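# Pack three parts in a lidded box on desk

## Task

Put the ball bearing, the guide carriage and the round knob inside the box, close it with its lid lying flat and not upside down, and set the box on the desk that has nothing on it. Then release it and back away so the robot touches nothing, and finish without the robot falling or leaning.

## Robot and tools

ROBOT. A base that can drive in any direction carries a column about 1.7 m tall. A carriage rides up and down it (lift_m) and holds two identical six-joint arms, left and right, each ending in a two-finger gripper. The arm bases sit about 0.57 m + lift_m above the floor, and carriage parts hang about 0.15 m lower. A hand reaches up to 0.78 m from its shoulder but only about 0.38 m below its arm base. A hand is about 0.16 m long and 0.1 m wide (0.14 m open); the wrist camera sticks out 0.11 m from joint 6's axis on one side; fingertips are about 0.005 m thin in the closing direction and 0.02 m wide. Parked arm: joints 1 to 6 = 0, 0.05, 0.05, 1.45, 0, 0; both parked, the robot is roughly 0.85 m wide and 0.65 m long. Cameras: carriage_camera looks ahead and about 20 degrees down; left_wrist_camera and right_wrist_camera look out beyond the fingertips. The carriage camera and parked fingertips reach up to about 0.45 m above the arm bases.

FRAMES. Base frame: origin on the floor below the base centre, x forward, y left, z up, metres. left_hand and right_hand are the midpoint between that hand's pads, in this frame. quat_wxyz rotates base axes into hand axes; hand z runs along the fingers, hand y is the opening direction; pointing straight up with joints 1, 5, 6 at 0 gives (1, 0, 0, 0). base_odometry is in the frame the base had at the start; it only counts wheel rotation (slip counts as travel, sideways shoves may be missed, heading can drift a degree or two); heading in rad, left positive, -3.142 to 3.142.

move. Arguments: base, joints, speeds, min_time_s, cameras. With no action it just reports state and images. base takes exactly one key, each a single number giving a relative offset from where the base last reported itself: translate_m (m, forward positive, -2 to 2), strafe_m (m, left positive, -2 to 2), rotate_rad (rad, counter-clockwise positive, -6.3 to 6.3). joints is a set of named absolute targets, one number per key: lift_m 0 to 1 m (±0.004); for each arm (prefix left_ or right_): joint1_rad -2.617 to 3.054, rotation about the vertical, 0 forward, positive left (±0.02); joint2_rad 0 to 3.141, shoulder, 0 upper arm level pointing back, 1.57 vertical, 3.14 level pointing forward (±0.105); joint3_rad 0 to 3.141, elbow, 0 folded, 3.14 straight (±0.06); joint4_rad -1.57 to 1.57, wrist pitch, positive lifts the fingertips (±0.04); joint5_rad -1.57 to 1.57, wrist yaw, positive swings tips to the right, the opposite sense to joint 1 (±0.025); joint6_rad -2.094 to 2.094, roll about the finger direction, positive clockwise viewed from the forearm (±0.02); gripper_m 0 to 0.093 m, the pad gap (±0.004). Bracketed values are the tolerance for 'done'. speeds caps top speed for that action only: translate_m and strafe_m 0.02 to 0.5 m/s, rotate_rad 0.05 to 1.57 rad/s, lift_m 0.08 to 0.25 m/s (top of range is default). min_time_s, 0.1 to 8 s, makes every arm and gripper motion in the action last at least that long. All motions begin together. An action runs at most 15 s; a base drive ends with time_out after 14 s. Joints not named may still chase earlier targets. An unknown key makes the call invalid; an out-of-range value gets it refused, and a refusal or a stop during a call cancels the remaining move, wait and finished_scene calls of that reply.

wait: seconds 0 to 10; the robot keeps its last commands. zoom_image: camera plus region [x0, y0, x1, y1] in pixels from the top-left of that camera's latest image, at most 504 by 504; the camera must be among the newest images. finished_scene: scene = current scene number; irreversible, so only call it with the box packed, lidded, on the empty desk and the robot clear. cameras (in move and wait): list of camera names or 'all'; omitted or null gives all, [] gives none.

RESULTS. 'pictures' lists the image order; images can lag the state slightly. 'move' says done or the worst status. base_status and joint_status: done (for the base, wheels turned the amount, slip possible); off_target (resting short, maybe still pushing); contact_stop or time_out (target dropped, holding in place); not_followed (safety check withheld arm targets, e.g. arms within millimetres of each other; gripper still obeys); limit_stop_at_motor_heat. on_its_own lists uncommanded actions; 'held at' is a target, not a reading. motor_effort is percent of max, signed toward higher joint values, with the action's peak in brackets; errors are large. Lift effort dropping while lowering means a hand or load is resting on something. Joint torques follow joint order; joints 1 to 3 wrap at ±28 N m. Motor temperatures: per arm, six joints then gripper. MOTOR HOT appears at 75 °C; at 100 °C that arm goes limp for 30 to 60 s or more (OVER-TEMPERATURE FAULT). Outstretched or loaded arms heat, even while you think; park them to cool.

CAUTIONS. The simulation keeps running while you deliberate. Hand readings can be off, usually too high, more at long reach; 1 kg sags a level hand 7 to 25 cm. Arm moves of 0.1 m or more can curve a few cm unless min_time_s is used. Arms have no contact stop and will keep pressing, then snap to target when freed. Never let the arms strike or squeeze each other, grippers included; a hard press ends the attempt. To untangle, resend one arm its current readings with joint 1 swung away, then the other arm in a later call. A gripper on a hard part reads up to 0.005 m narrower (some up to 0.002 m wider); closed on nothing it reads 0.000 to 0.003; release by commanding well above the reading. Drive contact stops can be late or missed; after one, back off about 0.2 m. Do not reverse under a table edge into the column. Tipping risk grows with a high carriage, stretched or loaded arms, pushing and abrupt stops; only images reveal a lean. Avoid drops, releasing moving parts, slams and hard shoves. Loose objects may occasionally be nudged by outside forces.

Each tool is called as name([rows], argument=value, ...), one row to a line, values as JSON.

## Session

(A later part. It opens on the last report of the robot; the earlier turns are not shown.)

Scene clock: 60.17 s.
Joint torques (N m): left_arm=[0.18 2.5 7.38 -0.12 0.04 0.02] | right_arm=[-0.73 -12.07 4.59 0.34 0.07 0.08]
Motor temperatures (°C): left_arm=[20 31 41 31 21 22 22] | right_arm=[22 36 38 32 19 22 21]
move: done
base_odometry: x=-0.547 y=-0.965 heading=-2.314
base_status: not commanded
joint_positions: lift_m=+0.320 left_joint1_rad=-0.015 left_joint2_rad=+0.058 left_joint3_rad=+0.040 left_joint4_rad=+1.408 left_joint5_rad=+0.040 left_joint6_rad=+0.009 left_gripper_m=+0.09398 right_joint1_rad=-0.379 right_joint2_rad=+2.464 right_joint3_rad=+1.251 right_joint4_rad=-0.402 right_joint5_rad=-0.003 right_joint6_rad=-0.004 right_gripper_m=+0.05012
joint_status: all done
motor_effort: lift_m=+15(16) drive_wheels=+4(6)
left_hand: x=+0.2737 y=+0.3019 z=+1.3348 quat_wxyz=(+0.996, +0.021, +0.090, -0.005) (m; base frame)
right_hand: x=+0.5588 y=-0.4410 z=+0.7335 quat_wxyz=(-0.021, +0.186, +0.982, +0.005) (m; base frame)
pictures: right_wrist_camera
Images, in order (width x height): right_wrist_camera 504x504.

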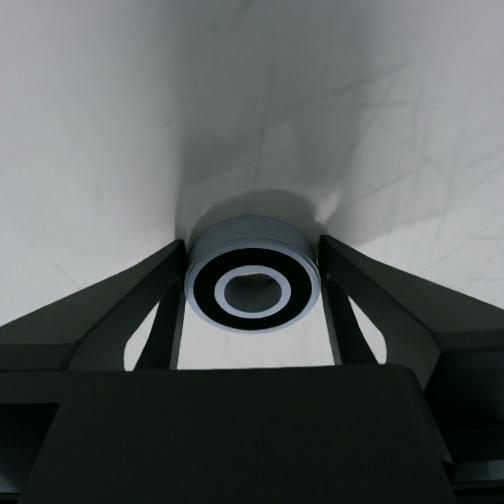

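move(joints={"right_gripper_m": 0.037, "lift_m":0.324}, min_time_s=1, cameras=["right_wrist_camera"])

move(joints={"lift_m":0.41}, cameras=["right_wrist_camera","carriage_camera"])

Scene clock: 61.77 s.
Joint torques (N m): left_arm=[0.51 2.69 7.34 -0.16 -0.04 0] | right_arm=[-0.73 -12.21 4.6 0.3 0.07 0.07]
Motor temperatures (°C): left_arm=[20 31 41 31 21 22 22] | right_arm=[22 36 38 32 19 22 21]
move: off_target
base_odometry: x=-0.547 y=-0.965 heading=-2.314
base_status: not commanded
joint_positions: lift_m=+0.324 left_joint1_rad=-0.015 left_joint2_rad=+0.058 left_joint3_rad=+0.040 left_joint4_rad=+1.408 left_joint5_rad=+0.040 left_joint6_rad=+0.009 left_gripper_m=+0.09398 right_joint1_rad=-0.379 right_joint2_rad=+2.465 right_joint3_rad=+1.251 right_joint4_rad=-0.396 right_joint5_rad=-0.003 right_joint6_rad=-0.004 right_gripper_m=+0.04702
joint_status: right_gripper_m off_target (ended at +0.04704, target +0.03700); the others done
motor_effort: lift_m=+23(28) drive_wheels=+4(5)
left_hand: x=+0.2737 y=+0.3019 z=+1.3379 quat_wxyz=(+0.996, +0.021, +0.090, -0.005) (m; base frame)
right_hand: x=+0.5597 y=-0.4413 z=+0.7362 quat_wxyz=(-0.019, +0.186, +0.982, +0.005) (m; base frame)
pictures: right_wrist_camera
Images, in order (width x height): right_wrist_camera 504x504.

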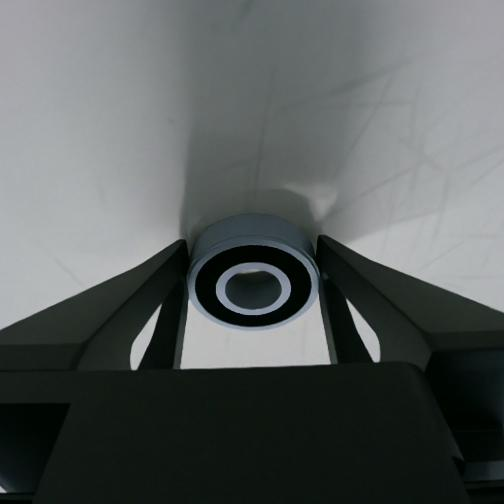

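Scene clock: 62.63 s.
Joint torques (N m): left_arm=[0.24 2.51 7.32 -0.15 -0.02 -0.01] | right_arm=[-0.73 -12.97 4.49 0.24 0.07 0.08]
Motor temperatures (°C): left_arm=[20 31 41 31 21 22 22] | right_arm=[22 36 38 32 19 22 21]
move: done
base_odometry: x=-0.547 y=-0.965 heading=-2.314
base_status: not commanded
joint_positions: lift_m=+0.410 left_joint1_rad=-0.015 left_joint2_rad=+0.058 left_joint3_rad=+0.040 left_joint4_rad=+1.408 left_joint5_rad=+0.040 left_joint6_rad=+0.009 left_gripper_m=+0.09398 right_joint1_rad=-0.379 right_joint2_rad=+2.473 right_joint3_rad=+1.251 right_joint4_rad=-0.392 right_joint5_rad=-0.003 right_joint6_rad=-0.004 right_gripper_m=+0.04701
joint_status: all done
motor_effort: lift_m=+23(28) drive_wheels=+4(5)
left_hand: x=+0.2737 y=+0.3019 z=+1.4240 quat_wxyz=(+0.996, +0.021, +0.090, -0.005) (m; base frame)
right_hand: x=+0.5587 y=-0.4409 z=+0.8196 quat_wxyz=(-0.021, +0.186, +0.982, +0.005) (m; base frame)
pictures: carriage_camera, right_wrist_camera
Images, in order (width x height): carriage_camera 504x504, right_wrist_camera 504x504.

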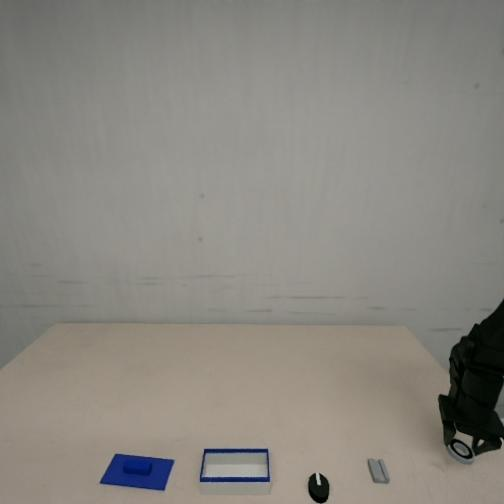

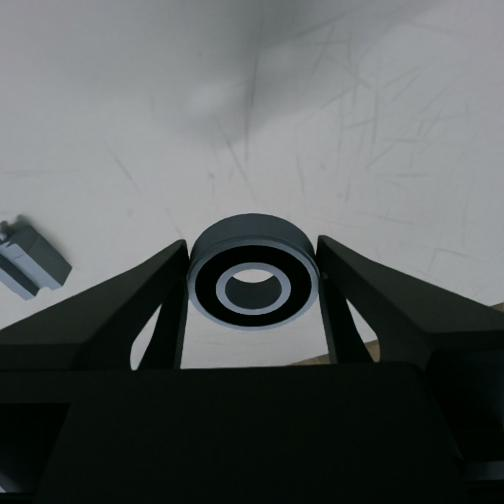

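move(joints={"right_joint1_rad": 0.748, "right_joint2_rad": 2.612, "right_joint3_rad": 1.745, "right_joint4_rad": -0.696, "right_joint6_rad": 0.748}, min_time_s=3, cameras=["right_wrist_camera","carriage_camera"])

Scene clock: 68.20 s.
Joint torques (N m): left_arm=[0.32 2.63 7.12 -0.15 0.03 0.02] | right_arm=[0.28 -13.91 7.9 0.13 0.13 0.11]
Motor temperatures (°C): left_arm=[20 31 41 30 21 22 22] | right_arm=[22 37 38 32 19 22 21]
move: done
base_odometry: x=-0.547 y=-0.965 heading=-2.314
base_status: not commanded
joint_positions: lift_m=+0.410 left_joint1_rad=-0.015 left_joint2_rad=+0.058 left_joint3_rad=+0.040 left_joint4_rad=+1.408 left_joint5_rad=+0.040 left_joint6_rad=+0.009 left_gripper_m=+0.09398 right_joint1_rad=+0.743 right_joint2_rad=+2.611 right_joint3_rad=+1.715 right_joint4_rad=-0.686 right_joint5_rad=-0.003 right_joint6_rad=+0.740 right_gripper_m=+0.04700
joint_status: all done
motor_effort: lift_m=+23(23) drive_wheels=+3(5)
left_hand: x=+0.2737 y=+0.3019 z=+1.4240 quat_wxyz=(+0.996, +0.021, +0.090, -0.005) (m; base frame)
right_hand: x=+0.5546 y=-0.0078 z=+0.8454 quat_wxyz=(-0.005, -0.002, +1.000, -0.003) (m; base frame)
pictures: carriage_camera, right_wrist_camera
Images, in order (width x height): carriage_camera 504x504, right_wrist_camera 504x504.

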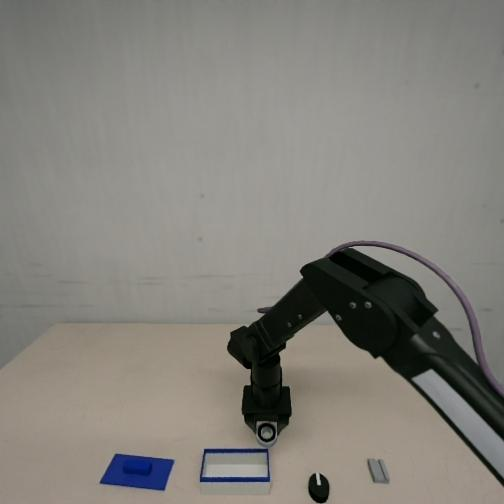

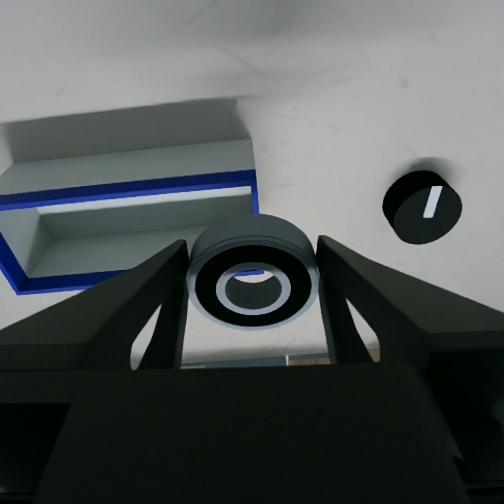

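move(joints={"right_joint1_rad": 0.89, "right_joint6_rad": 0.75}, min_time_s=1, cameras=["right_wrist_camera","carriage_camera"])

Scene clock: 71.93 s.
Joint torques (N m): left_arm=[0.4 2.65 7.25 -0.15 0.01 0.01] | right_arm=[0.31 -13.93 7.88 0.15 0.13 0.11]
Motor temperatures (°C): left_arm=[20 31 41 30 21 22 22] | right_arm=[22 38 38 31 19 22 21]
move: done
base_odometry: x=-0.547 y=-0.965 heading=-2.314
base_status: not commanded
joint_positions: lift_m=+0.410 left_joint1_rad=-0.015 left_joint2_rad=+0.058 left_joint3_rad=+0.040 left_joint4_rad=+1.408 left_joint5_rad=+0.040 left_joint6_rad=+0.009 left_gripper_m=+0.09398 right_joint1_rad=+0.885 right_joint2_rad=+2.611 right_joint3_rad=+1.715 right_joint4_rad=-0.687 right_joint5_rad=-0.003 right_joint6_rad=+0.743 right_gripper_m=+0.04700
joint_status: all done
motor_effort: lift_m=+23(23) drive_wheels=-3(5)
left_hand: x=+0.2737 y=+0.3019 z=+1.4240 quat_wxyz=(+0.996, +0.021, +0.090, -0.005) (m; base frame)
right_hand: x=+0.5086 y=+0.0352 z=+0.8454 quat_wxyz=(-0.005, -0.071, +0.997, -0.003) (m; base frame)
pictures: carriage_camera, right_wrist_camera
Images, in order (width x height): carriage_camera 504x504, right_wrist_camera 504x504.

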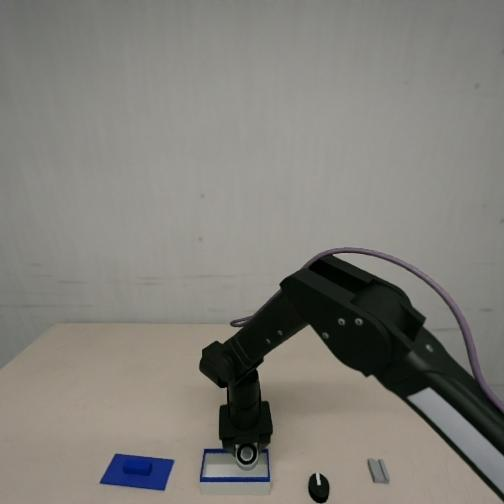

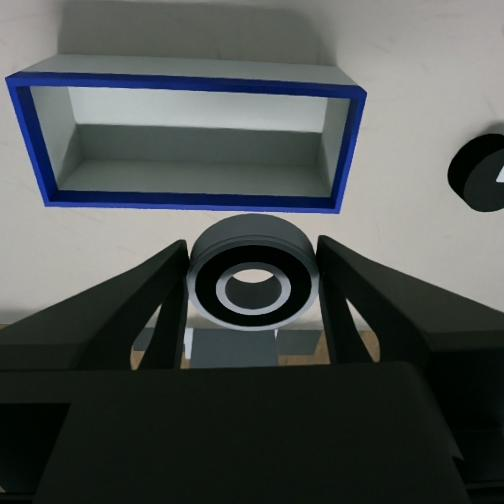

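move(joints={"right_joint1_rad": 0.872, "right_joint2_rad": 2.655, "right_joint3_rad": 1.835, "right_joint4_rad": -0.746,"right_joint6_rad": 0.765, "lift_m":0.385}, min_time_s=1, cameras=["right_wrist_camera","carriage_camera"])

Scene clock: 74.37 s.
Joint torques (N m): left_arm=[0.39 2.59 7.19 -0.16 0.01 0] | right_arm=[-0.66 -14.43 8.12 0.12 0.12 0.11]
Motor temperatures (°C): left_arm=[20 31 41 30 21 22 22] | right_arm=[22 38 39 31 19 22 21]
move: done
base_odometry: x=-0.547 y=-0.965 heading=-2.314
base_status: not commanded
joint_positions: lift_m=+0.385 left_joint1_rad=-0.015 left_joint2_rad=+0.058 left_joint3_rad=+0.040 left_joint4_rad=+1.408 left_joint5_rad=+0.040 left_joint6_rad=+0.009 left_gripper_m=+0.09398 right_joint1_rad=+0.878 right_joint2_rad=+2.655 right_joint3_rad=+1.805 right_joint4_rad=-0.736 right_joint5_rad=-0.003 right_joint6_rad=+0.758 right_gripper_m=+0.04700
joint_status: all done
motor_effort: lift_m=+17(18) drive_wheels=-4(6)
left_hand: x=+0.2737 y=+0.3019 z=+1.3997 quat_wxyz=(+0.996, +0.021, +0.090, -0.005) (m; base frame)
right_hand: x=+0.5182 y=+0.0422 z=+0.8199 quat_wxyz=(-0.006, -0.060, +0.998, -0.005) (m; base frame)
pictures: carriage_camera, right_wrist_camera
Images, in order (width x height): carriage_camera 504x504, right_wrist_camera 504x504.

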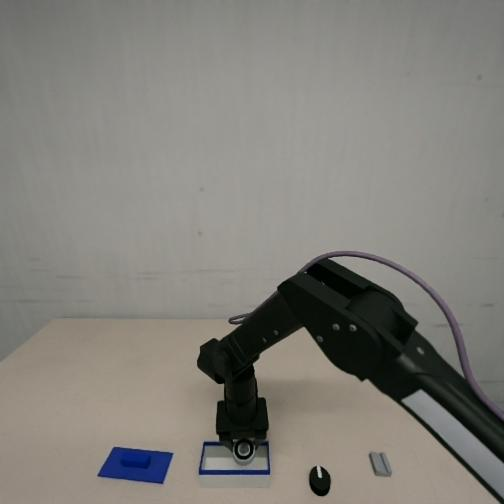

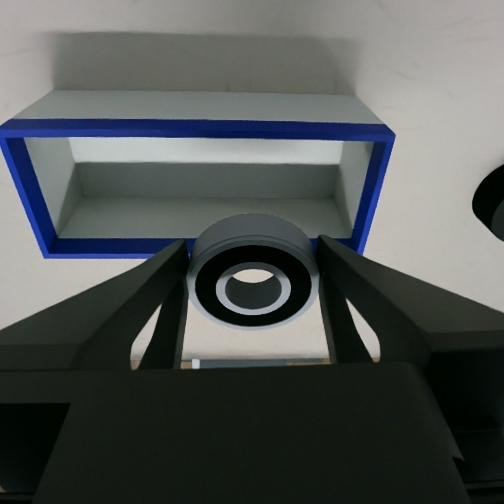

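move(joints={"lift_m":0.365}, cameras=["right_wrist_camera","carriage_camera"])

zoom_image(camera="carriage_camera", region=[174, 384, 294, 504])

Scene clock: 76.50 s.
Joint torques (N m): left_arm=[0.47 2.7 7.35 -0.15 -0.05 -0.01] | right_arm=[-0.65 -15.69 7.28 0.19 0.13 0.11]
Motor temperatures (°C): left_arm=[20 31 41 30 21 22 22] | right_arm=[22 38 39 31 19 22 21]
move: done
base_odometry: x=-0.547 y=-0.965 heading=-2.314
base_status: not commanded
joint_positions: lift_m=+0.365 left_joint1_rad=-0.015 left_joint2_rad=+0.058 left_joint3_rad=+0.040 left_joint4_rad=+1.408 left_joint5_rad=+0.040 left_joint6_rad=+0.009 left_gripper_m=+0.09398 right_joint1_rad=+0.878 right_joint2_rad=+2.669 right_joint3_rad=+1.813 right_joint4_rad=-0.742 right_joint5_rad=-0.003 right_joint6_rad=+0.758 right_gripper_m=+0.04700
joint_status: all done
motor_effort: lift_m=+17(18) drive_wheels=-4(5)
left_hand: x=+0.2737 y=+0.3019 z=+1.3796 quat_wxyz=(+0.996, +0.021, +0.090, -0.005) (m; base frame)
right_hand: x=+0.5168 y=+0.0406 z=+0.7957 quat_wxyz=(-0.010, -0.060, +0.998, -0.009) (m; base frame)
pictures: carriage_camera, right_wrist_camera
Images, in order (width x height): carriage_camera 504x504, right_wrist_camera 504x504.

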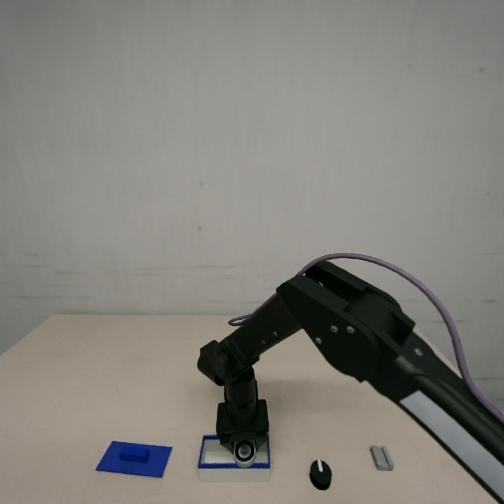

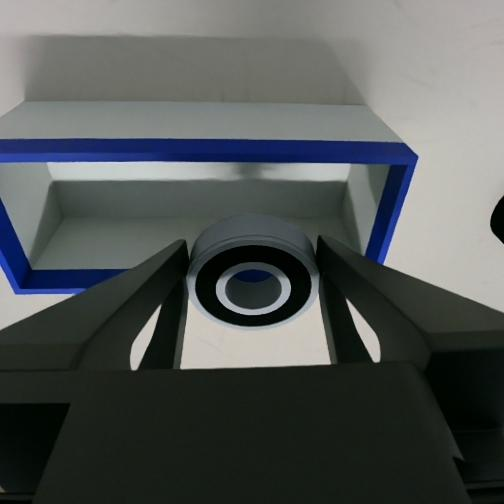

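Scaled by 4.200 from the camera's 504x504 image, which has a finer 720x720 frame.

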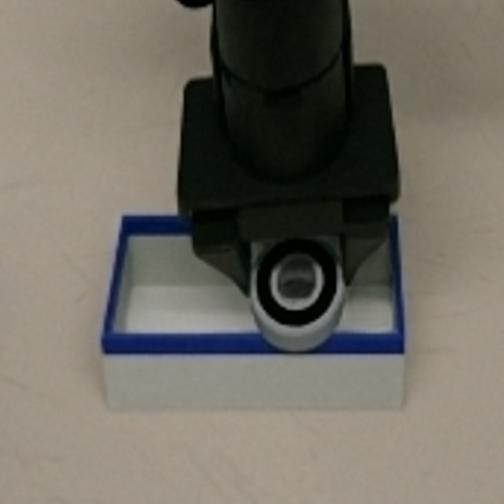

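move(joints={"lift_m":0.353}, cameras=["right_wrist_camera","carriage_camera"])

zoom_image(camera="carriage_camera", region=[174, 384, 294, 504])

Scene clock: 77.73 s.
Joint torques (N m): left_arm=[0.34 2.67 7.43 -0.15 0.02 0.05] | right_arm=[-0.49 -15.8 6.57 0.27 0.13 0.1]
Motor temperatures (°C): left_arm=[20 31 41 30 21 22 22] | right_arm=[22 39 39 31 19 22 21]
move: done
base_odometry: x=-0.547 y=-0.965 heading=-2.314
base_status: not commanded
joint_positions: lift_m=+0.353 left_joint1_rad=-0.015 left_joint2_rad=+0.058 left_joint3_rad=+0.040 left_joint4_rad=+1.408 left_joint5_rad=+0.040 left_joint6_rad=+0.009 left_gripper_m=+0.09398 right_joint1_rad=+0.876 right_joint2_rad=+2.668 right_joint3_rad=+1.821 right_joint4_rad=-0.750 right_joint5_rad=-0.003 right_joint6_rad=+0.759 right_gripper_m=+0.04697
joint_status: all done
motor_effort: lift_m=+17(19) drive_wheels=-4(5)
left_hand: x=+0.2737 y=+0.3019 z=+1.3677 quat_wxyz=(+0.996, +0.021, +0.090, -0.005) (m; base frame)
right_hand: x=+0.5183 y=+0.0411 z=+0.7858 quat_wxyz=(-0.010, -0.059, +0.998, -0.009) (m; base frame)
pictures: carriage_camera, right_wrist_camera
Images, in order (width x height): carriage_camera 504x504, right_wrist_camera 504x504.

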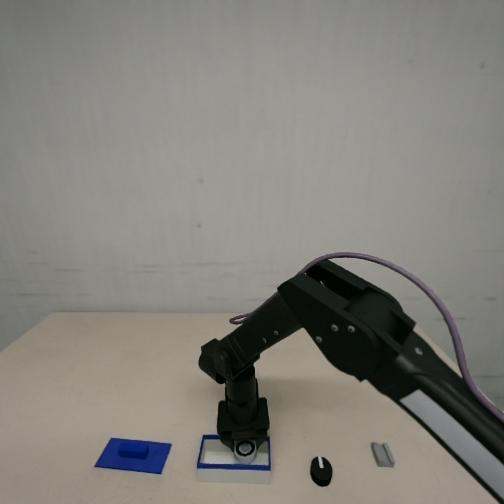

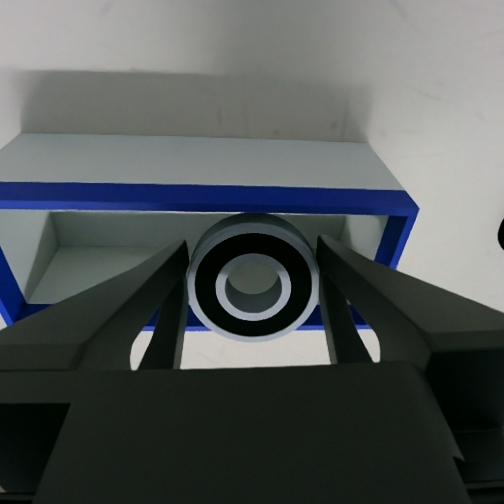

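Scaled by 4.200 from the camera's 504x504 image, which has a finer 720x720 frame.

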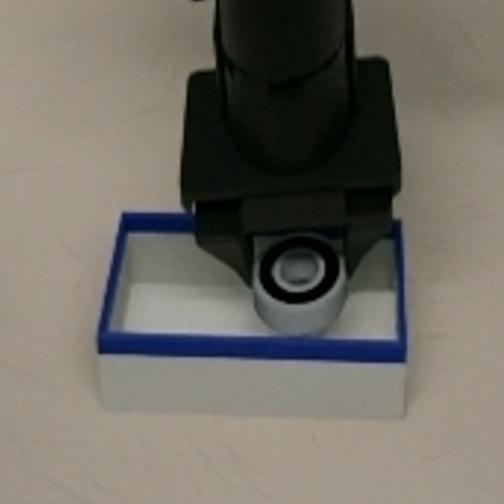

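move(joints={"lift_m":0.368}, cameras=[])

move(joints={"right_joint1_rad": 0.858, "right_joint2_rad": 2.668, "right_joint3_rad": 1.861, "right_joint4_rad": -0.764, "right_joint6_rad": 0.755}, cameras=["right_wrist_camera"])

move(joints={"lift_m":0.356}, cameras=["right_wrist_camera","carriage_camera"])

zoom_image(camera="carriage_camera", region=[174, 384, 294, 504])

Scene clock: 83.40 s.
Joint torques (N m): left_arm=[0.4 2.63 7.39 -0.12 0.01 0.02] | right_arm=[-0.5 -16.03 6.48 0.23 0.13 0.1]
Motor temperatures (°C): left_arm=[20 31 41 29 21 22 22] | right_arm=[22 41 39 31 19 22 22]
move: done
base_odometry: x=-0.547 y=-0.965 heading=-2.314
base_status: not commanded
joint_positions: lift_m=+0.368 left_joint1_rad=-0.015 left_joint2_rad=+0.058 left_joint3_rad=+0.040 left_joint4_rad=+1.408 left_joint5_rad=+0.040 left_joint6_rad=+0.009 left_gripper_m=+0.09398 right_joint1_rad=+0.876 right_joint2_rad=+2.671 right_joint3_rad=+1.822 right_joint4_rad=-0.747 right_joint5_rad=-0.003 right_joint6_rad=+0.759 right_gripper_m=+0.04696
joint_status: all done
motor_effort: lift_m=+23(26) drive_wheels=+4(5)
left_hand: x=+0.2737 y=+0.3019 z=+1.3820 quat_wxyz=(+0.996, +0.021, +0.090, -0.005) (m; base frame)
right_hand: x=+0.5187 y=+0.0416 z=+0.7989 quat_wxyz=(-0.009, -0.059, +0.998, -0.008) (m; base frame)
pictures: none
No camera images: "cameras" was empty.

Scene clock: 83.87 s.
Joint torques (N m): left_arm=[0.46 2.65 7.35 -0.15 0 0.03] | right_arm=[-0.76 -14.8 8.05 0.15 0.13 -0.01]
Motor temperatures (°C): left_arm=[20 31 41 29 21 22 22] | right_arm=[22 41 39 31 19 22 22]
move: done
base_odometry: x=-0.547 y=-0.965 heading=-2.314
base_status: not commanded
joint_positions: lift_m=+0.368 left_joint1_rad=-0.015 left_joint2_rad=+0.058 left_joint3_rad=+0.040 left_joint4_rad=+1.408 left_joint5_rad=+0.040 left_joint6_rad=+0.009 left_gripper_m=+0.09398 right_joint1_rad=+0.865 right_joint2_rad=+2.671 right_joint3_rad=+1.832 right_joint4_rad=-0.753 right_joint5_rad=-0.003 right_joint6_rad=+0.759 right_gripper_m=+0.04696
joint_status: all done
motor_effort: lift_m=+23(23) drive_wheels=+4(5)
left_hand: x=+0.2737 y=+0.3019 z=+1.3820 quat_wxyz=(+0.996, +0.021, +0.090, -0.005) (m; base frame)
right_hand: x=+0.5242 y=+0.0397 z=+0.8009 quat_wxyz=(-0.008, -0.053, +0.999, -0.007) (m; base frame)
pictures: right_wrist_camera
Images, in order (width x height): right_wrist_camera 504x504.

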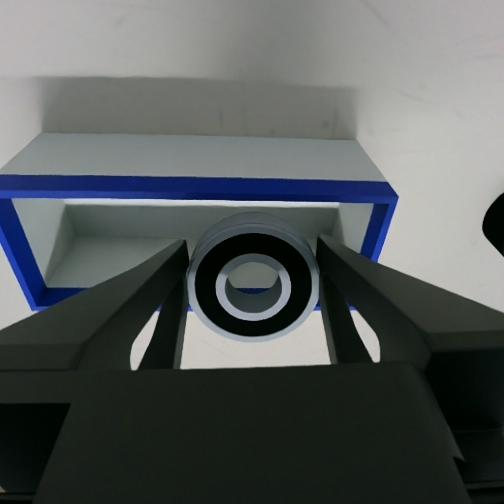

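Scene clock: 84.40 s.
Joint torques (N m): left_arm=[0.43 2.77 7.38 -0.15 -0.02 0.03] | right_arm=[-0.65 -15.5 7.47 0.14 0.13 -0.01]
Motor temperatures (°C): left_arm=[20 31 41 29 21 22 22] | right_arm=[21 41 39 31 19 22 22]
move: done
base_odometry: x=-0.547 y=-0.965 heading=-2.314
base_status: not commanded
joint_positions: lift_m=+0.356 left_joint1_rad=-0.015 left_joint2_rad=+0.058 left_joint3_rad=+0.040 left_joint4_rad=+1.408 left_joint5_rad=+0.040 left_joint6_rad=+0.009 left_gripper_m=+0.09398 right_joint1_rad=+0.865 right_joint2_rad=+2.679 right_joint3_rad=+1.837 right_joint4_rad=-0.758 right_joint5_rad=-0.003 right_joint6_rad=+0.759 right_gripper_m=+0.04696
joint_status: all done
motor_effort: lift_m=+17(18) drive_wheels=-5(5)
left_hand: x=+0.2737 y=+0.3019 z=+1.3707 quat_wxyz=(+0.996, +0.021, +0.090, -0.005) (m; base frame)
right_hand: x=+0.5234 y=+0.0387 z=+0.7873 quat_wxyz=(-0.011, -0.053, +0.998, -0.010) (m; base frame)
pictures: carriage_camera, right_wrist_camera
Images, in order (width x height): carriage_camera 504x504, right_wrist_camera 504x504.

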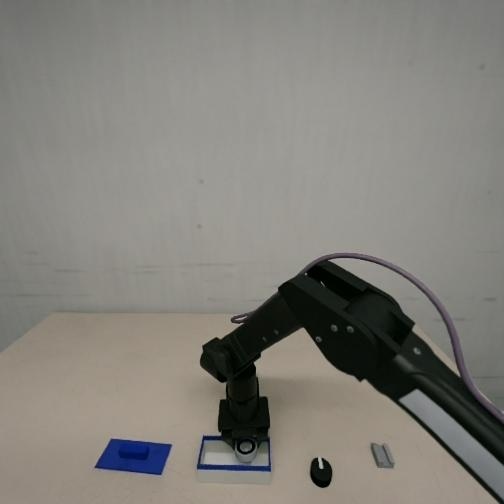

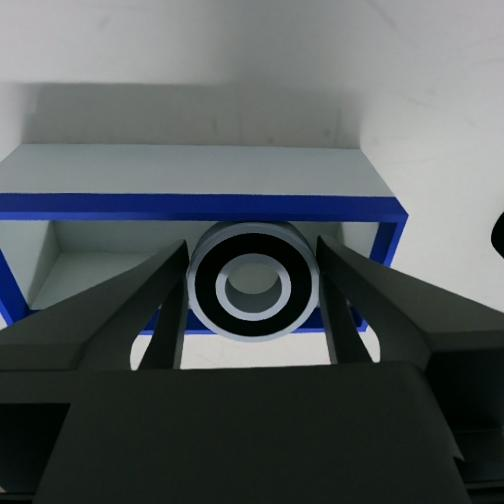

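Scaled by 4.200 from the camera's 504x504 image, which has a finer 720x720 frame.

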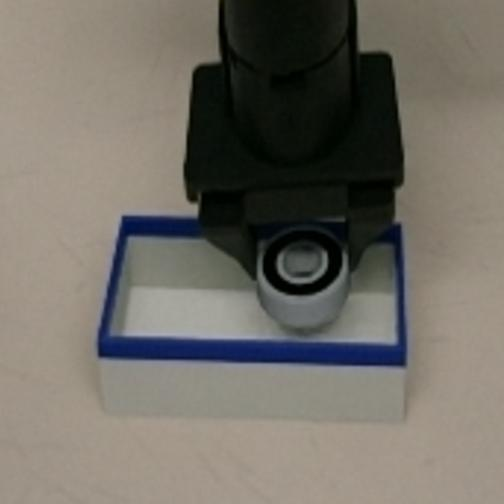

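move(joints={"lift_m":0.344}, cameras=["right_wrist_camera"])

move(joints={"lift_m":0.334}, cameras=["right_wrist_camera","carriage_camera"])

zoom_image(camera="carriage_camera", region=[174, 384, 294, 504])

Scene clock: 85.27 s.
Joint torques (N m): left_arm=[0.34 2.59 7.34 -0.17 0 0.03] | right_arm=[-0.7 -16.09 7.17 0.17 0.13 -0.01]
Motor temperatures (°C): left_arm=[20 31 41 29 21 22 22] | right_arm=[21 42 39 31 19 22 22]
move: done
base_odometry: x=-0.547 y=-0.965 heading=-2.314
base_status: not commanded
joint_positions: lift_m=+0.344 left_joint1_rad=-0.015 left_joint2_rad=+0.058 left_joint3_rad=+0.040 left_joint4_rad=+1.408 left_joint5_rad=+0.040 left_joint6_rad=+0.009 left_gripper_m=+0.09398 right_joint1_rad=+0.865 right_joint2_rad=+2.684 right_joint3_rad=+1.840 right_joint4_rad=-0.760 right_joint5_rad=-0.003 right_joint6_rad=+0.759 right_gripper_m=+0.04696
joint_status: all done
motor_effort: lift_m=+17(17) drive_wheels=-4(5)
left_hand: x=+0.2737 y=+0.3019 z=+1.3586 quat_wxyz=(+0.996, +0.021, +0.090, -0.005) (m; base frame)
right_hand: x=+0.5229 y=+0.0381 z=+0.7736 quat_wxyz=(-0.013, -0.053, +0.998, -0.011) (m; base frame)
pictures: right_wrist_camera
Images, in order (width x height): right_wrist_camera 504x504.

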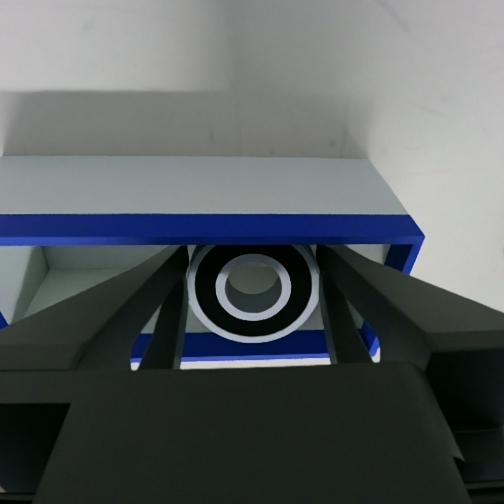

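Scene clock: 85.77 s.
Joint torques (N m): left_arm=[0.35 2.69 7.27 -0.16 -0.03 0.05] | right_arm=[-0.69 -16.44 7.09 0.17 0.13 0]
Motor temperatures (°C): left_arm=[20 31 41 29 21 22 22] | right_arm=[21 42 39 31 19 22 22]
move: done
base_odometry: x=-0.547 y=-0.965 heading=-2.314
base_status: not commanded
joint_positions: lift_m=+0.334 left_joint1_rad=-0.015 left_joint2_rad=+0.058 left_joint3_rad=+0.040 left_joint4_rad=+1.408 left_joint5_rad=+0.040 left_joint6_rad=+0.009 left_gripper_m=+0.09398 right_joint1_rad=+0.865 right_joint2_rad=+2.688 right_joint3_rad=+1.842 right_joint4_rad=-0.762 right_joint5_rad=-0.003 right_joint6_rad=+0.759 right_gripper_m=+0.04696
joint_status: all done
motor_effort: lift_m=+17(25) drive_wheels=-3(5)
left_hand: x=+0.2737 y=+0.3019 z=+1.3486 quat_wxyz=(+0.996, +0.021, +0.090, -0.005) (m; base frame)
right_hand: x=+0.5223 y=+0.0374 z=+0.7623 quat_wxyz=(-0.014, -0.053, +0.998, -0.013) (m; base frame)
pictures: carriage_camera, right_wrist_camera
Images, in order (width x height): carriage_camera 504x504, right_wrist_camera 504x504.

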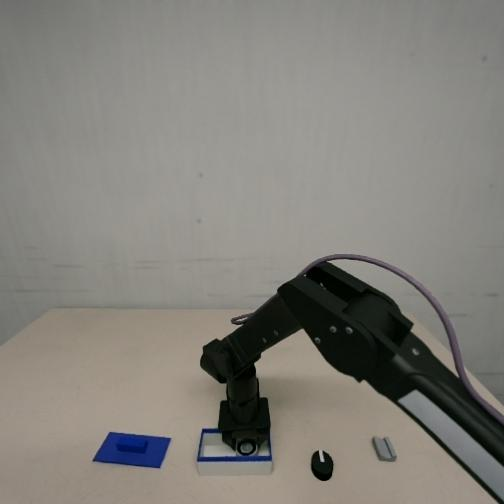

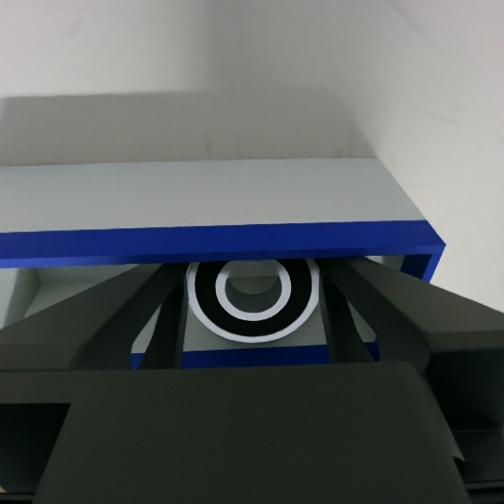

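Scaled by 4.200 from the camera's 504x504 image, which has a finer 720x720 frame.

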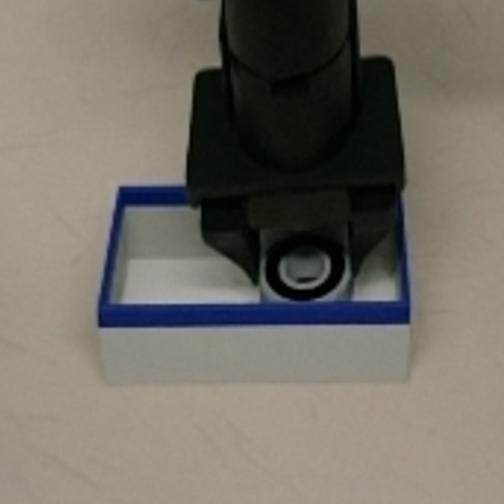

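move(joints={"lift_m":0.323}, cameras=["right_wrist_camera"])

move(joints={"lift_m":0.315}, cameras=["right_wrist_camera","carriage_camera"])

zoom_image(camera="carriage_camera", region=[174, 384, 294, 504])

Scene clock: 86.53 s.
Joint torques (N m): left_arm=[0.49 2.74 7.3 -0.15 -0.01 0.01] | right_arm=[-0.61 -16.51 6.82 0.15 0.11 0]
Motor temperatures (°C): left_arm=[20 31 41 29 21 22 22] | right_arm=[21 42 39 31 19 22 22]
move: done
base_odometry: x=-0.547 y=-0.965 heading=-2.314
base_status: not commanded
joint_positions: lift_m=+0.323 left_joint1_rad=-0.015 left_joint2_rad=+0.058 left_joint3_rad=+0.040 left_joint4_rad=+1.408 left_joint5_rad=+0.040 left_joint6_rad=+0.009 left_gripper_m=+0.09398 right_joint1_rad=+0.865 right_joint2_rad=+2.688 right_joint3_rad=+1.844 right_joint4_rad=-0.760 right_joint5_rad=-0.001 right_joint6_rad=+0.759 right_gripper_m=+0.04696
joint_status: all done
motor_effort: lift_m=+17(22) drive_wheels=-4(6)
left_hand: x=+0.2737 y=+0.3019 z=+1.3376 quat_wxyz=(+0.996, +0.021, +0.090, -0.005) (m; base frame)
right_hand: x=+0.5235 y=+0.0384 z=+0.7516 quat_wxyz=(-0.012, -0.053, +0.998, -0.011) (m; base frame)
pictures: right_wrist_camera
Images, in order (width x height): right_wrist_camera 504x504.

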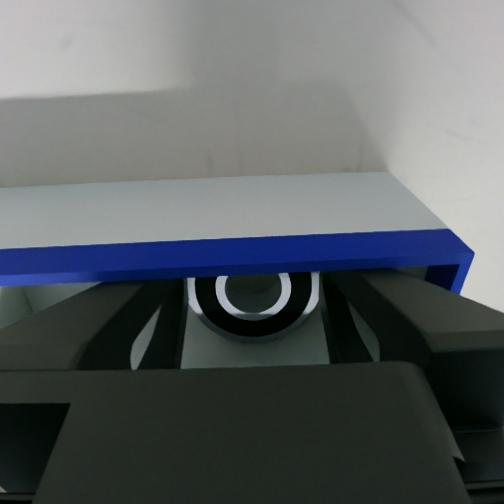

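Scene clock: 87.00 s.
Joint torques (N m): left_arm=[0.47 2.61 7.46 -0.13 0.02 0.04] | right_arm=[-0.66 -16.36 6.69 0.2 0.12 -0.01]
Motor temperatures (°C): left_arm=[20 31 41 29 21 22 22] | right_arm=[21 42 39 30 19 22 22]
move: done
base_odometry: x=-0.547 y=-0.965 heading=-2.314
base_status: not commanded
joint_positions: lift_m=+0.315 left_joint1_rad=-0.015 left_joint2_rad=+0.058 left_joint3_rad=+0.040 left_joint4_rad=+1.408 left_joint5_rad=+0.040 left_joint6_rad=+0.009 left_gripper_m=+0.09398 right_joint1_rad=+0.865 right_joint2_rad=+2.686 right_joint3_rad=+1.846 right_joint4_rad=-0.764 right_joint5_rad=-0.002 right_joint6_rad=+0.759 right_gripper_m=+0.04696
joint_status: all done
motor_effort: lift_m=+16(18) drive_wheels=+4(5)
left_hand: x=+0.2737 y=+0.3019 z=+1.3298 quat_wxyz=(+0.996, +0.021, +0.090, -0.005) (m; base frame)
right_hand: x=+0.5234 y=+0.0386 z=+0.7450 quat_wxyz=(-0.012, -0.053, +0.998, -0.011) (m; base frame)
pictures: carriage_camera, right_wrist_camera
Images, in order (width x height): carriage_camera 504x504, right_wrist_camera 504x504.

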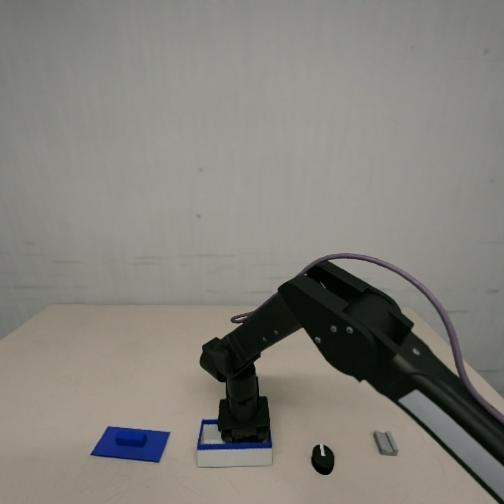

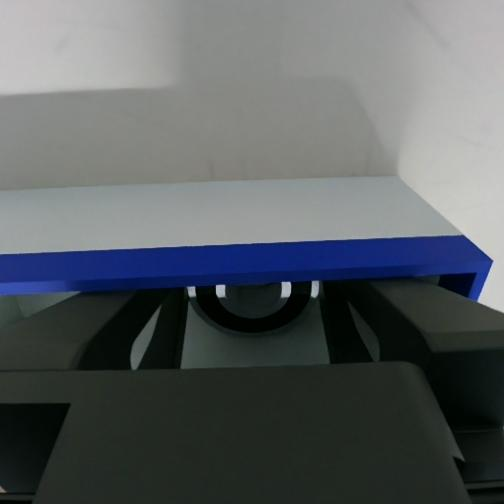

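Scaled by 4.200 from the camera's 504x504 image, which has a finer 720x720 frame.

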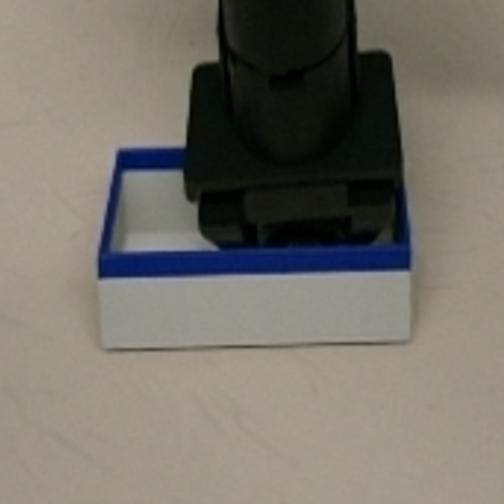

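move(joints={"right_gripper_m":0.058}, min_time_s=1.5, cameras=["right_wrist_camera"])

move(joints={"lift_m":0.335}, speeds={"lift_m":0.08}, cameras=["right_wrist_camera","carriage_camera"])

zoom_image(camera="carriage_camera", region=[174, 384, 294, 504])

Scene clock: 89.37 s.
Joint torques (N m): left_arm=[0.21 2.59 7.35 -0.19 0 0.02] | right_arm=[-0.68 -16.35 6.69 0.21 0.12 -0.01]
Motor temperatures (°C): left_arm=[20 31 41 29 21 22 22] | right_arm=[21 44 39 30 19 22 22]
move: done
base_odometry: x=-0.547 y=-0.965 heading=-2.314
base_status: not commanded
joint_positions: lift_m=+0.315 left_joint1_rad=-0.015 left_joint2_rad=+0.058 left_joint3_rad=+0.040 left_joint4_rad=+1.408 left_joint5_rad=+0.040 left_joint6_rad=+0.009 left_gripper_m=+0.09398 right_joint1_rad=+0.865 right_joint2_rad=+2.686 right_joint3_rad=+1.846 right_joint4_rad=-0.766 right_joint5_rad=-0.002 right_joint6_rad=+0.759 right_gripper_m=+0.05792
joint_status: all done
motor_effort: lift_m=+16(16) drive_wheels=+4(5)
left_hand: x=+0.2737 y=+0.3019 z=+1.3298 quat_wxyz=(+0.996, +0.021, +0.090, -0.005) (m; base frame)
right_hand: x=+0.5231 y=+0.0382 z=+0.7450 quat_wxyz=(-0.013, -0.053, +0.998, -0.012) (m; base frame)
pictures: right_wrist_camera
Images, in order (width x height): right_wrist_camera 504x504.

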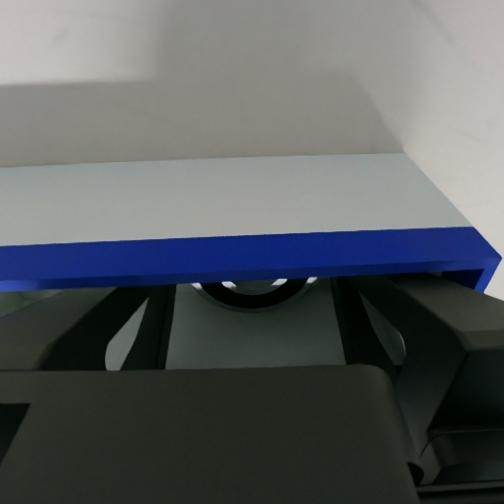

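Scene clock: 90.00 s.
Joint torques (N m): left_arm=[0.27 2.58 7.23 -0.15 0 0.01] | right_arm=[-0.66 -16.34 6.63 0.22 0.11 -0.01]
Motor temperatures (°C): left_arm=[20 31 41 29 21 22 22] | right_arm=[21 44 39 30 19 22 21]
move: done
base_odometry: x=-0.547 y=-0.965 heading=-2.314
base_status: not commanded
joint_positions: lift_m=+0.335 left_joint1_rad=-0.015 left_joint2_rad=+0.058 left_joint3_rad=+0.040 left_joint4_rad=+1.408 left_joint5_rad=+0.040 left_joint6_rad=+0.009 left_gripper_m=+0.09398 right_joint1_rad=+0.865 right_joint2_rad=+2.687 right_joint3_rad=+1.847 right_joint4_rad=-0.766 right_joint5_rad=-0.002 right_joint6_rad=+0.759 right_gripper_m=+0.05792
joint_status: all done
motor_effort: lift_m=+23(29) drive_wheels=+3(5)
left_hand: x=+0.2737 y=+0.3019 z=+1.3490 quat_wxyz=(+0.996, +0.021, +0.090, -0.005) (m; base frame)
right_hand: x=+0.5233 y=+0.0385 z=+0.7642 quat_wxyz=(-0.013, -0.053, +0.998, -0.012) (m; base frame)
pictures: carriage_camera, right_wrist_camera
Images, in order (width x height): carriage_camera 504x504, right_wrist_camera 504x504.

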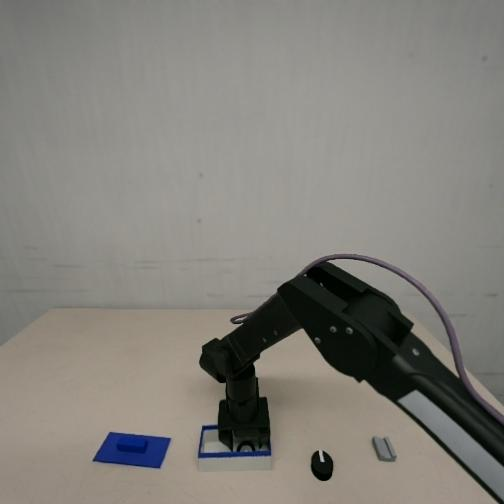

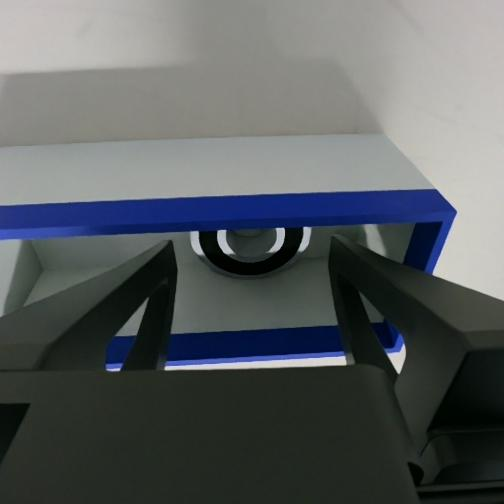

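Scaled by 4.200 from the camera's 504x504 image, which has a finer 720x720 frame.

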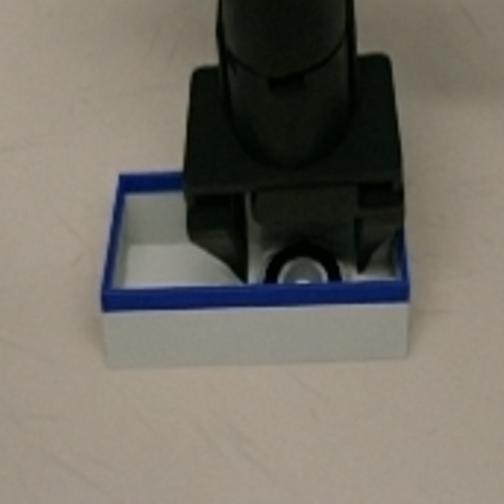

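move(joints={"lift_m":0.385}, cameras=[])

move(joints={"right_gripper_m":0.0, "right_joint1_rad": 0.94}, min_time_s=1, cameras=["right_wrist_camera","carriage_camera"])

Scene clock: 91.23 s.
Joint torques (N m): left_arm=[0.29 2.7 7.41 -0.16 -0.05 0.05] | right_arm=[-0.68 -16.31 6.49 0.21 0.12 -0.01]
Motor temperatures (°C): left_arm=[20 31 41 29 21 22 22] | right_arm=[21 45 38 30 19 22 21]
move: done
base_odometry: x=-0.547 y=-0.965 heading=-2.314
base_status: not commanded
joint_positions: lift_m=+0.385 left_joint1_rad=-0.015 left_joint2_rad=+0.058 left_joint3_rad=+0.040 left_joint4_rad=+1.408 left_joint5_rad=+0.040 left_joint6_rad=+0.009 left_gripper_m=+0.09398 right_joint1_rad=+0.865 right_joint2_rad=+2.686 right_joint3_rad=+1.848 right_joint4_rad=-0.765 right_joint5_rad=-0.002 right_joint6_rad=+0.759 right_gripper_m=+0.05792
joint_status: all done
motor_effort: lift_m=+23(30) drive_wheels=+4(5)
left_hand: x=+0.2737 y=+0.3019 z=+1.3989 quat_wxyz=(+0.996, +0.021, +0.090, -0.005) (m; base frame)
right_hand: x=+0.5239 y=+0.0392 z=+0.8147 quat_wxyz=(-0.012, -0.053, +0.998, -0.011) (m; base frame)
pictures: none
No camera images: "cameras" was empty.

Scene clock: 92.53 s.
Joint torques (N m): left_arm=[0.34 2.67 7.41 -0.17 -0.05 0] | right_arm=[0.28 -16.29 6.53 0.21 0.12 -0.01]
Motor temperatures (°C): left_arm=[20 31 41 29 21 22 22] | right_arm=[21 45 38 30 19 22 21]
move: done
base_odometry: x=-0.547 y=-0.965 heading=-2.314
base_status: not commanded
joint_positions: lift_m=+0.385 left_joint1_rad=-0.015 left_joint2_rad=+0.058 left_joint3_rad=+0.040 left_joint4_rad=+1.408 left_joint5_rad=+0.040 left_joint6_rad=+0.009 left_gripper_m=+0.09398 right_joint1_rad=+0.935 right_joint2_rad=+2.686 right_joint3_rad=+1.848 right_joint4_rad=-0.765 right_joint5_rad=-0.002 right_joint6_rad=+0.759 right_gripper_m=+0.00117
joint_status: all done
motor_effort: lift_m=+23(23) drive_wheels=+4(6)
left_hand: x=+0.2737 y=+0.3019 z=+1.3989 quat_wxyz=(+0.996, +0.021, +0.090, -0.005) (m; base frame)
right_hand: x=+0.4986 y=+0.0592 z=+0.8147 quat_wxyz=(-0.011, -0.088, +0.996, -0.011) (m; base frame)
pictures: carriage_camera, right_wrist_camera
Images, in order (width x height): carriage_camera 504x504, right_wrist_camera 504x504.

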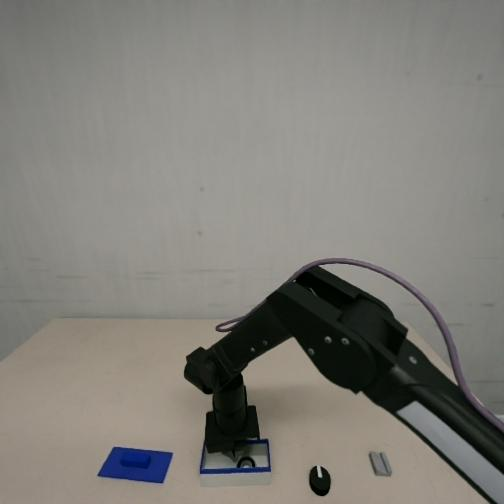

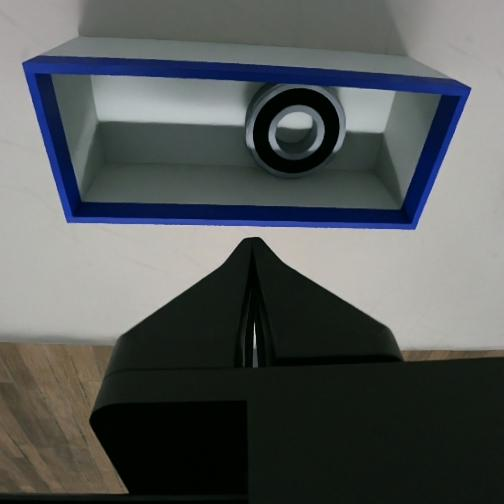

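move(joints={"right_gripper_m":0.08, "right_joint1_rad": 0.636, "right_joint2_rad": 2.29, "right_joint3_rad": 1.145, "right_joint4_rad": -0.422, "right_joint6_rad": 0.536}, min_time_s=2, cameras=["right_wrist_camera","carriage_camera"])

Scene clock: 95.80 s.
Joint torques (N m): left_arm=[0.39 2.62 7.28 -0.2 -0.04 0.02] | right_arm=[-0.66 -14.98 3.22 0.32 0.11 -0.03]
Motor temperatures (°C): left_arm=[20 31 41 29 21 22 22] | right_arm=[21 47 38 30 19 22 21]
move: done
base_odometry: x=-0.547 y=-0.965 heading=-2.314
base_status: not commanded
joint_positions: lift_m=+0.385 left_joint1_rad=-0.015 left_joint2_rad=+0.058 left_joint3_rad=+0.040 left_joint4_rad=+1.408 left_joint5_rad=+0.040 left_joint6_rad=+0.009 left_gripper_m=+0.09398 right_joint1_rad=+0.642 right_joint2_rad=+2.331 right_joint3_rad=+1.152 right_joint4_rad=-0.434 right_joint5_rad=-0.002 right_joint6_rad=+0.544 right_gripper_m=+0.07992
joint_status: all done
motor_effort: lift_m=+23(23) drive_wheels=+4(5)
left_hand: x=+0.2737 y=+0.3019 z=+1.3989 quat_wxyz=(+0.996, +0.021, +0.090, -0.005) (m; base frame)
right_hand: x=+0.4996 y=-0.1051 z=+0.8284 quat_wxyz=(-0.018, -0.049, +0.999, -0.011) (m; base frame)
pictures: carriage_camera, right_wrist_camera
Images, in order (width x height): carriage_camera 504x504, right_wrist_camera 504x504.

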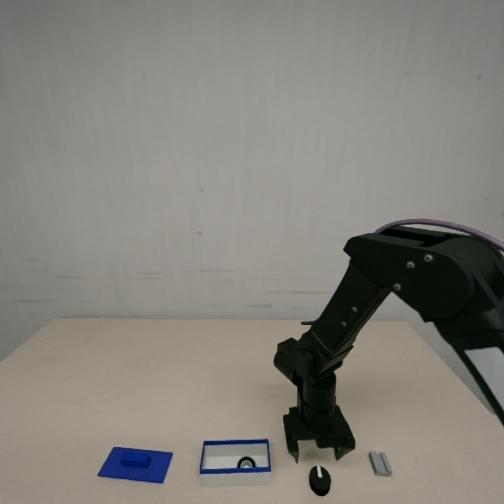

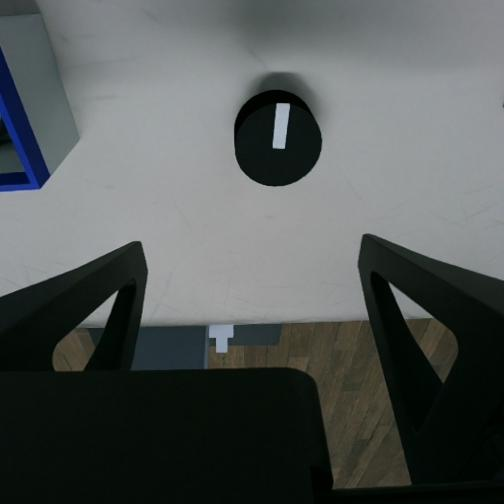

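move(joints={"right_joint1_rad": 0.60, "right_joint2_rad": 2.265, "right_joint3_rad": 1.10, "right_joint4_rad": -0.395, "right_joint6_rad": 0.505,"lift_m":0.345}, min_time_s=1, cameras=["right_wrist_camera"])

Scene clock: 97.67 s.
Joint torques (N m): left_arm=[0.42 2.67 7.31 -0.13 0.02 0.03] | right_arm=[-0.7 -14.61 3.12 0.36 0.11 -0.05]
Motor temperatures (°C): left_arm=[20 31 41 29 21 22 22] | right_arm=[21 47 38 30 19 22 21]
move: done
base_odometry: x=-0.547 y=-0.965 heading=-2.314
base_status: not commanded
joint_positions: lift_m=+0.345 left_joint1_rad=-0.015 left_joint2_rad=+0.058 left_joint3_rad=+0.040 left_joint4_rad=+1.408 left_joint5_rad=+0.040 left_joint6_rad=+0.009 left_gripper_m=+0.09398 right_joint1_rad=+0.607 right_joint2_rad=+2.304 right_joint3_rad=+1.107 right_joint4_rad=-0.406 right_joint5_rad=-0.002 right_joint6_rad=+0.513 right_gripper_m=+0.07992
joint_status: all done
motor_effort: lift_m=+17(19) drive_wheels=+3(5)
left_hand: x=+0.2738 y=+0.3019 z=+1.3595 quat_wxyz=(+0.996, +0.021, +0.090, -0.005) (m; base frame)
right_hand: x=+0.5013 y=-0.1185 z=+0.7910 quat_wxyz=(-0.014, -0.047, +0.999, -0.008) (m; base frame)
pictures: right_wrist_camera
Images, in order (width x height): right_wrist_camera 504x504.

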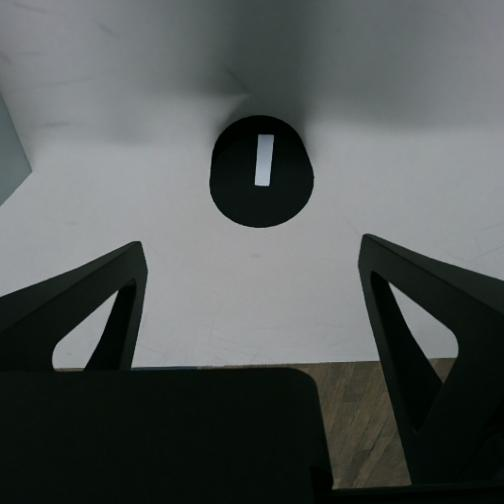

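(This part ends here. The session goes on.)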